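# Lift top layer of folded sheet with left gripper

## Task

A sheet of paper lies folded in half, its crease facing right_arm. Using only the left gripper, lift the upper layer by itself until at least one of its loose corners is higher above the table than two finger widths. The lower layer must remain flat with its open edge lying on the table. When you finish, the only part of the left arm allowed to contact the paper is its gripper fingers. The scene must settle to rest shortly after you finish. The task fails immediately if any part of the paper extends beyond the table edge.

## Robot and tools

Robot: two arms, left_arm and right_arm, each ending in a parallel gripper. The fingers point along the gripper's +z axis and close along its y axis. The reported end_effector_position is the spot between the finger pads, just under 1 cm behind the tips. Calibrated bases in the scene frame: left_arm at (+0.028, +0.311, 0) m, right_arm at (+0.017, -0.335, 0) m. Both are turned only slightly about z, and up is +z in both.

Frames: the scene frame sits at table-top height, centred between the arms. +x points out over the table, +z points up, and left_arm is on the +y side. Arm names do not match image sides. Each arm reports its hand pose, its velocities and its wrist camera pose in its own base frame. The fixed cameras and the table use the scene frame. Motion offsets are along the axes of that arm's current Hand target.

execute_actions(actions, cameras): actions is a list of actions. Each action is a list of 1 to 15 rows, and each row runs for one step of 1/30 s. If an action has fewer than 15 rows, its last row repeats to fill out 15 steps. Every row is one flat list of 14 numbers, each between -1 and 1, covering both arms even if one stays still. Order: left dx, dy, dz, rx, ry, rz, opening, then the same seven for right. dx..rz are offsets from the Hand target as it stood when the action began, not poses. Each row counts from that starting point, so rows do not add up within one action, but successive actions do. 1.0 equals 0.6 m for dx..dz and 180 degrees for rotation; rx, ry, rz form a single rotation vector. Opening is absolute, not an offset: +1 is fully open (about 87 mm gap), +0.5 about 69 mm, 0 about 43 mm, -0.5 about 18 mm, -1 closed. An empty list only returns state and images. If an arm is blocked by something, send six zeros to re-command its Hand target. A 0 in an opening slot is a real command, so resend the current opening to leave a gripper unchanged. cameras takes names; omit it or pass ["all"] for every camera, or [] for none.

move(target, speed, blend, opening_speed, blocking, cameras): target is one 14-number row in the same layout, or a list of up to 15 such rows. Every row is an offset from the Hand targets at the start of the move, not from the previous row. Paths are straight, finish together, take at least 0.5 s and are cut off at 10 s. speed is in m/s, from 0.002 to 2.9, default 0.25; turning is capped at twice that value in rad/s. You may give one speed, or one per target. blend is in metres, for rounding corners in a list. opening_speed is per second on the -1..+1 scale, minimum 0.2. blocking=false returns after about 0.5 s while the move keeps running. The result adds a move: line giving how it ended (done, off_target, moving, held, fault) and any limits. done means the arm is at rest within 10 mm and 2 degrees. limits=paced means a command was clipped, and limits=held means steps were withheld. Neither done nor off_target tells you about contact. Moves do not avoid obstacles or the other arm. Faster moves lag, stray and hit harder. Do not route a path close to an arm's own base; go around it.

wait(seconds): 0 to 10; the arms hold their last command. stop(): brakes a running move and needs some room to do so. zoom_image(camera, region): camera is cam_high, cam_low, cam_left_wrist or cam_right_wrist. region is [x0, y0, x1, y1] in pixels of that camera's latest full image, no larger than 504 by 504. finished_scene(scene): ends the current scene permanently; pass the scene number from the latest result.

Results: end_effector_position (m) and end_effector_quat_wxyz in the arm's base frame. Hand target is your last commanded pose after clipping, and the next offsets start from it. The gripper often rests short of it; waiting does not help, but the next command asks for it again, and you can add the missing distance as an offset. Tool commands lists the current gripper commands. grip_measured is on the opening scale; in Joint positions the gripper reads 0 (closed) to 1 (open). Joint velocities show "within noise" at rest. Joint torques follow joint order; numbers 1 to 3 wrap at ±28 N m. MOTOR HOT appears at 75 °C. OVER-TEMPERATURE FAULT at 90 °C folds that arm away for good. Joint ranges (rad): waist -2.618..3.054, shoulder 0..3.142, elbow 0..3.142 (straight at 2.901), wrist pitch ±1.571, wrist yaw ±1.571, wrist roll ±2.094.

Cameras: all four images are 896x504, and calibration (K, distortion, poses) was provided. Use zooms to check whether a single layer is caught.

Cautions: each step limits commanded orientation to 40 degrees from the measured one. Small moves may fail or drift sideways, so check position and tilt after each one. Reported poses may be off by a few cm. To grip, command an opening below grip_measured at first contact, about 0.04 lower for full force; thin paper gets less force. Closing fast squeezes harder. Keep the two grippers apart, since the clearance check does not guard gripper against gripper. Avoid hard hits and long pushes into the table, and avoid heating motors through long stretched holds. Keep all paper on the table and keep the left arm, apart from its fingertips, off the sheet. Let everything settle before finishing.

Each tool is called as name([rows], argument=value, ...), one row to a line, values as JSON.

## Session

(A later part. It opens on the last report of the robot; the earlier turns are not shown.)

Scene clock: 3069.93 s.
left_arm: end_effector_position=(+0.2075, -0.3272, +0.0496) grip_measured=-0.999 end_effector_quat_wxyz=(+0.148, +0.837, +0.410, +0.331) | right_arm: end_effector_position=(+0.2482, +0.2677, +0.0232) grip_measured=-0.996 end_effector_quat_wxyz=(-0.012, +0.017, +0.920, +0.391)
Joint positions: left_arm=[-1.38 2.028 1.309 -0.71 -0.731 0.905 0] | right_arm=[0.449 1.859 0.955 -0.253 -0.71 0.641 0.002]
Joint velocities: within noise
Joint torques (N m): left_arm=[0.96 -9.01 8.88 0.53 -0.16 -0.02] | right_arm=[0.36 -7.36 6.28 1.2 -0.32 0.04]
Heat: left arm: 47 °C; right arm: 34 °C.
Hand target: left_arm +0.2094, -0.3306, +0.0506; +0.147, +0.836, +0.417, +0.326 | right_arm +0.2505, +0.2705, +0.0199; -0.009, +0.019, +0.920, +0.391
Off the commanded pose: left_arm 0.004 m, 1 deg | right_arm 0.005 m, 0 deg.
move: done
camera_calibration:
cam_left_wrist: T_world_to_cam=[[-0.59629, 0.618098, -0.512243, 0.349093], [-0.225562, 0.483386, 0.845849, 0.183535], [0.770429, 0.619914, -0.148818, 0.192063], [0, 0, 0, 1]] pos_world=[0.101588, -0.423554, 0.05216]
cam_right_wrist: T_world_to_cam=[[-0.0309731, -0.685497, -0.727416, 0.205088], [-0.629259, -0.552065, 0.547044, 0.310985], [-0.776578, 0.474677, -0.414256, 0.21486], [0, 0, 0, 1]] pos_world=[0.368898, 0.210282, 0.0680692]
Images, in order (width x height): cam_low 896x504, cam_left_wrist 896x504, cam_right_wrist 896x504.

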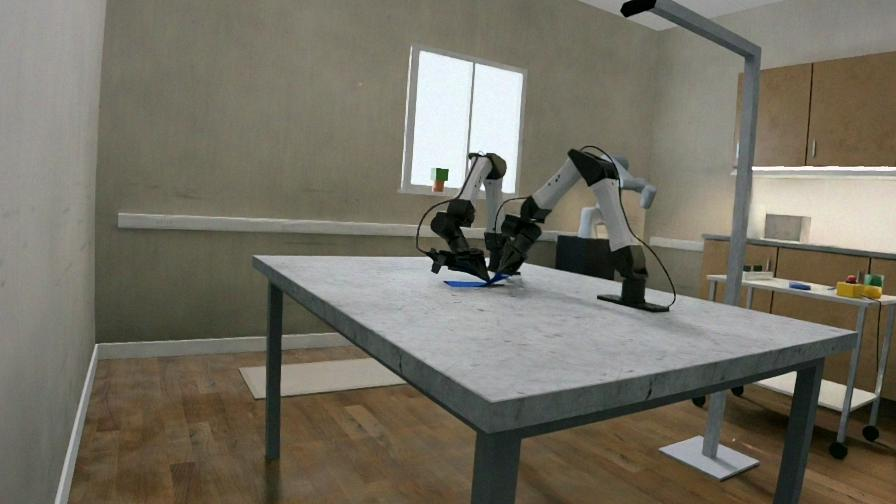

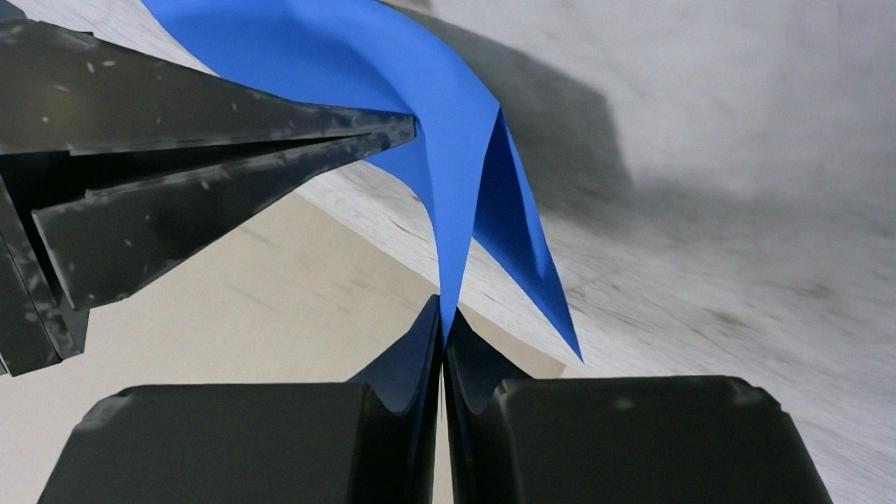

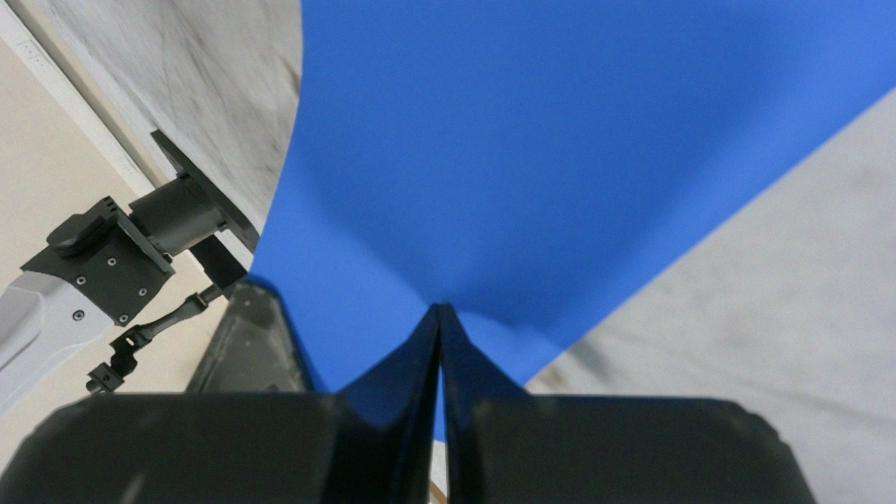

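move([
  [0,0,0,0,0,0,-1, 0.0021,0.0479,-0.0463,0,0,0,-1],
  [-0.0042,-0.0052,0.0075,0,0,0,-1, 0.0021,0.0479,-0.213,0,0,0,-1],
], speed=0.1)

zoom_image(camera="cam_low", region=[430, 262, 520, 300])

zoom_image(camera="cam_left_wrist", region=[300, 0, 760, 360])

Scene clock: 3123.63 s.
left_arm: end_effector_position=(+0.2074, -0.3265, +0.0460) grip_measured=-0.999 end_effector_quat_wxyz=(+0.143, +0.838, +0.408, +0.333) | right_arm: end_effector_position=(+0.2451, +0.1979, +0.1124) grip_measured=-0.996 end_effector_quat_wxyz=(-0.031, +0.031, +0.924, +0.381)
Joint positions: left_arm=[-1.38 2.038 1.309 -0.71 -0.731 0.905 0] | right_arm=[0.243 1.666 1.143 -0.856 -0.766 0.389 0.002]
Joint velocities: within noise
Joint torques (N m): left_arm=[0.96 -9.02 7.84 0.74 -0.15 -0.01] | right_arm=[-0.55 -10.36 10.15 0.48 -0.51 -0.16]
Heat: left arm: 47 °C; right arm: 32 °C.
Hand target: left_arm +0.2094, -0.3305, +0.0446; +0.147, +0.836, +0.417, +0.326 | right_arm +0.2507, +0.1985, +0.1293; -0.009, +0.019, +0.920, +0.391
Off the commanded pose: left_arm 0.005 m, 1 deg | right_arm 0.018 m, 3 deg.
move: off_target (right_arm)
camera_calibration:
cam_left_wrist: T_world_to_cam=[[-0.597506, 0.623334, -0.504422, 0.348251], [-0.223955, 0.474304, 0.851399, 0.182584], [0.769955, 0.621684, -0.143801, 0.191549], [0, 0, 0, 1]] pos_world=[0.101489, -0.42276, 0.0477582]
cam_right_wrist: T_world_to_cam=[[-0.073018, -0.699727, -0.710669, 0.233343], [-0.608465, -0.533336, 0.587642, 0.208281], [-0.790214, 0.475326, -0.386817, 0.282716], [0, 0, 0, 1]] pos_world=[0.367176, 0.139978, 0.152794]

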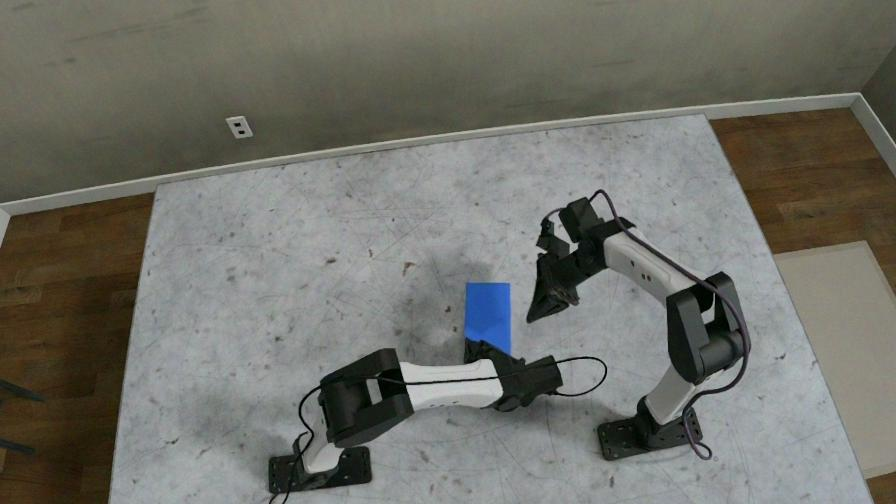

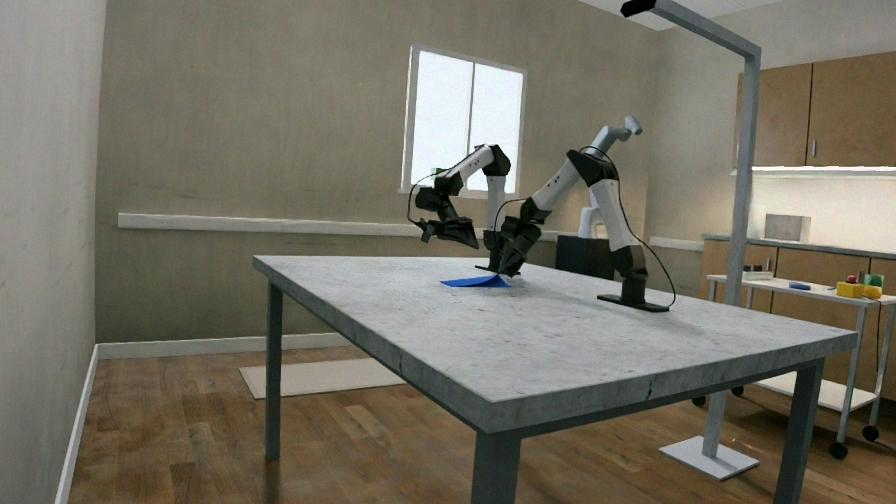

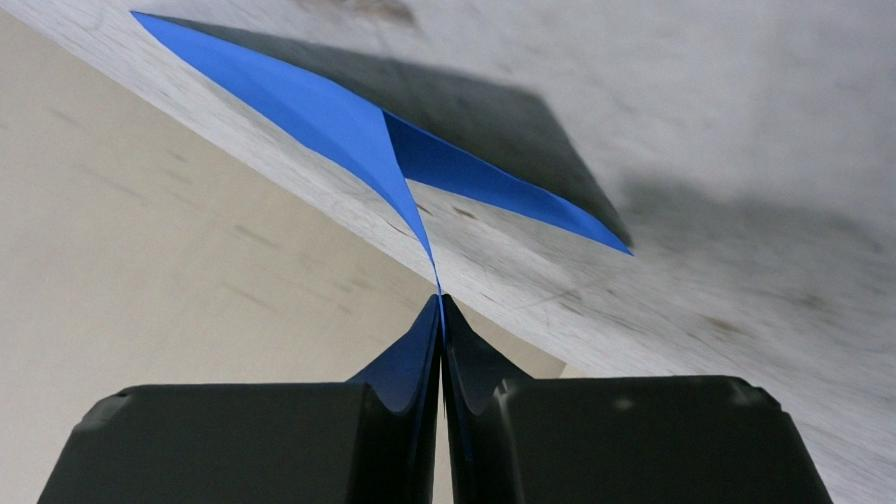

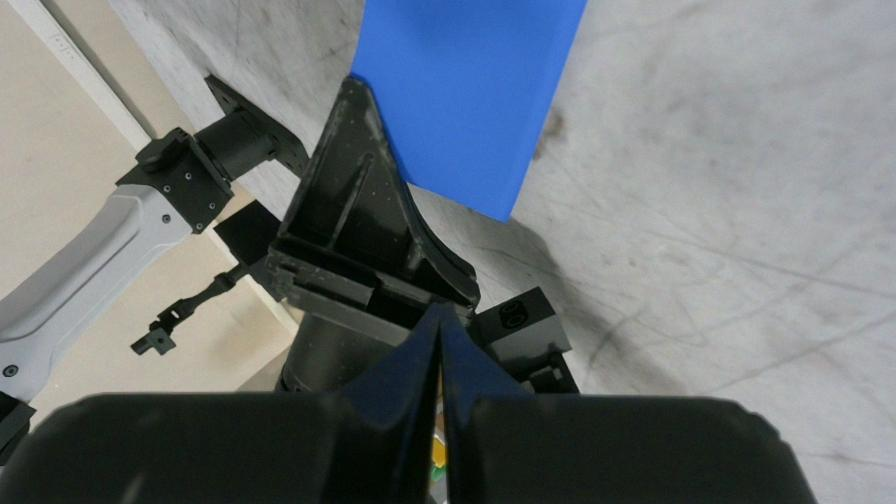

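Scaled by 5.600.

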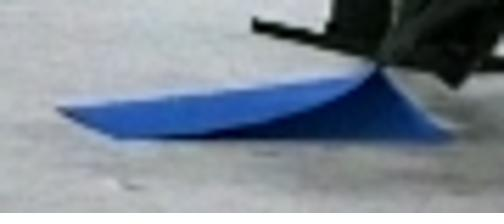

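Scaled by 1.096.

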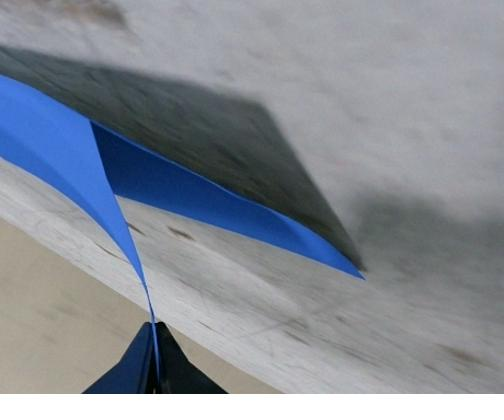

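move(target=[0,0,0,0.0833,0,0,-1, 0,0,0,0,0,0,-1], speed=0.1, cameras=["cam_left_wrist","cam_low","cam_high"])

zoom_image(camera="cam_low", region=[430, 262, 520, 300])

zoom_image(camera="cam_left_wrist", region=[300, 0, 760, 360])

Scene clock: 3167.60 s.
left_arm: end_effector_position=(+0.2085, -0.3288, +0.0440) grip_measured=-0.999 end_effector_quat_wxyz=(+0.040, +0.849, +0.449, +0.274) | right_arm: end_effector_position=(+0.2448, +0.1978, +0.1125) grip_measured=-0.996 end_effector_quat_wxyz=(-0.032, +0.031, +0.924, +0.381)
Joint positions: left_arm=[-1.317 2.18 1.611 -1.057 -0.559 0.836 0] | right_arm=[0.243 1.666 1.143 -0.858 -0.766 0.387 0.002]
Joint velocities: within noise
Joint torques (N m): left_arm=[0.9 -10.09 8.77 0.1 -0.09 0] | right_arm=[-0.54 -10.36 10.15 0.49 -0.51 -0.19]
Heat: left arm: 48 °C; right arm: 34 °C.
Hand target: left_arm +0.2095, -0.3306, +0.0446; +0.037, +0.848, +0.456, +0.269 | right_arm +0.2507, +0.1985, +0.1293; -0.009, +0.019, +0.920, +0.391
Off the commanded pose: left_arm 0.002 m, 1 deg | right_arm 0.018 m, 3 deg.
move: off_target (right_arm)
camera_calibration:
cam_left_wrist: T_world_to_cam=[[-0.747483, 0.589492, -0.306217, 0.360841], [-0.0908507, 0.365923, 0.9262, 0.118896], [0.658039, 0.720139, -0.219965, 0.250947], [0, 0, 0, 1]] pos_world=[0.115392, -0.436936, 0.0555739]
Images, in order (width x height): cam_high 896x504, cam_low 896x504, cam_left_wrist 896x504.

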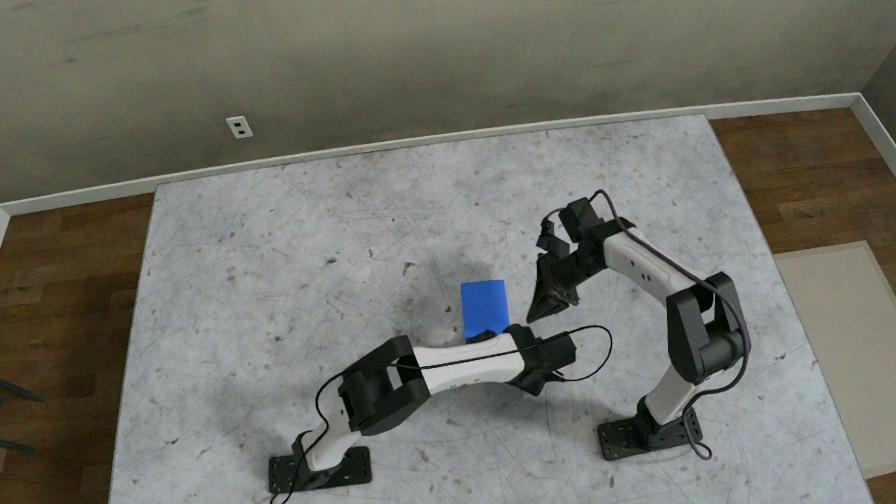

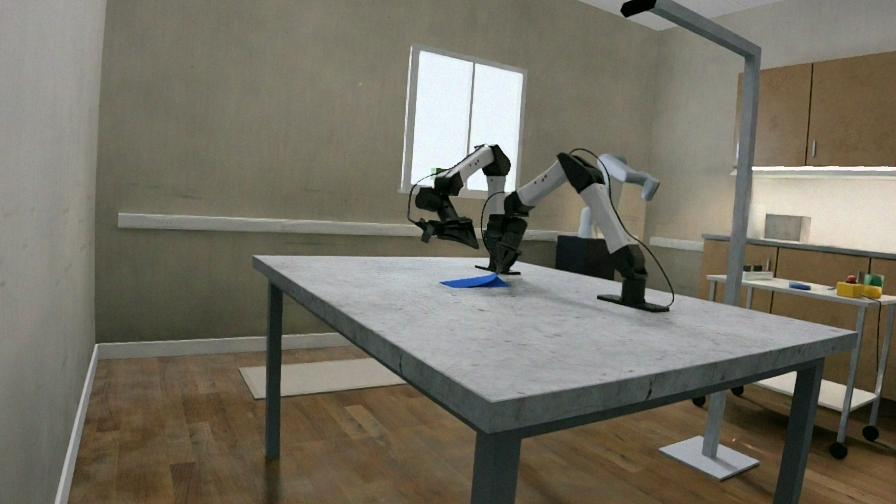

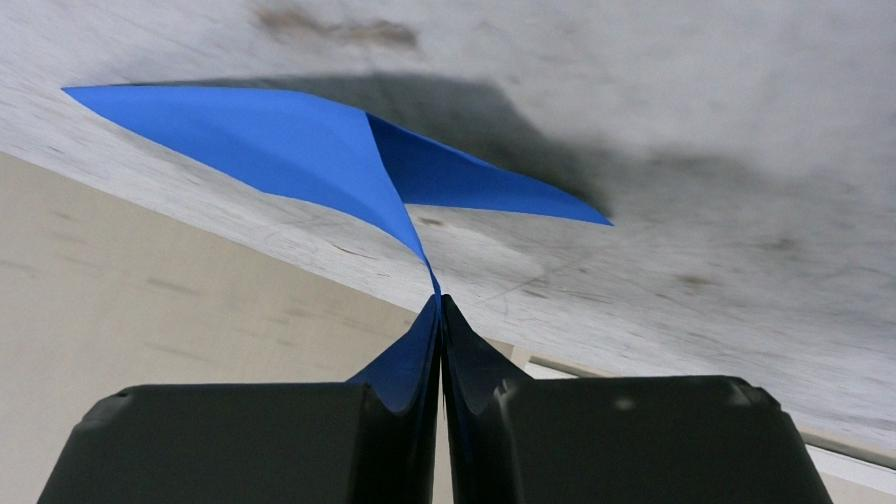

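Scaled by 5.600.

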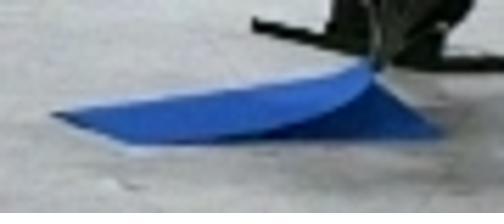

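Scaled by 1.096.

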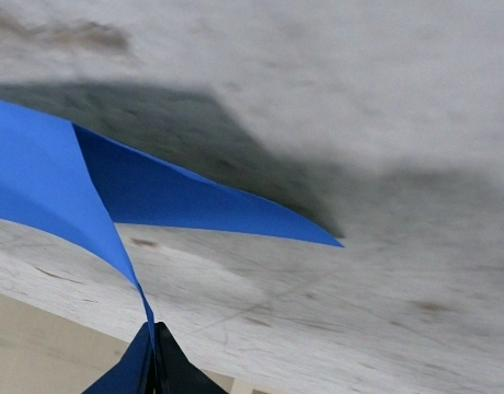

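zoom_image(camera="cam_left_wrist", region=[530, 160, 680, 260])

zoom_image(camera="cam_high", region=[445, 265, 535, 365])

zoom_image(camera="cam_low", region=[484, 268, 520, 296])

Scaled by 3.360.

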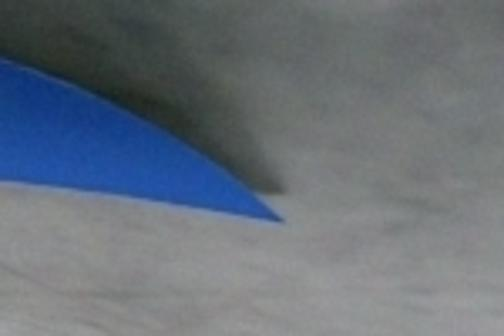

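Scaled by 5.040.

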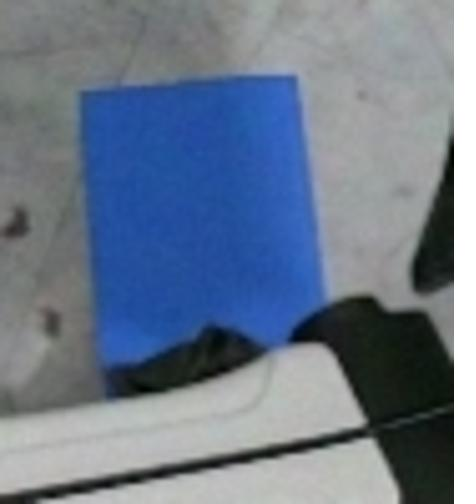

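Scaled by 14.000.

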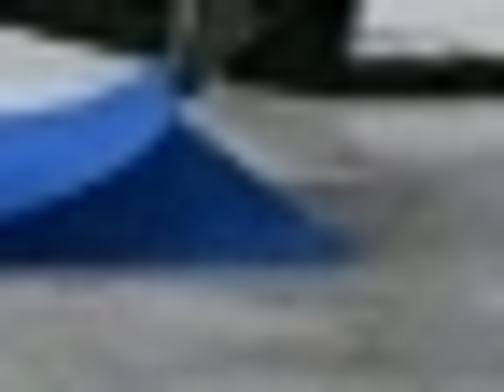

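finished_scene(scene=1)

The scene is finished: the task was done.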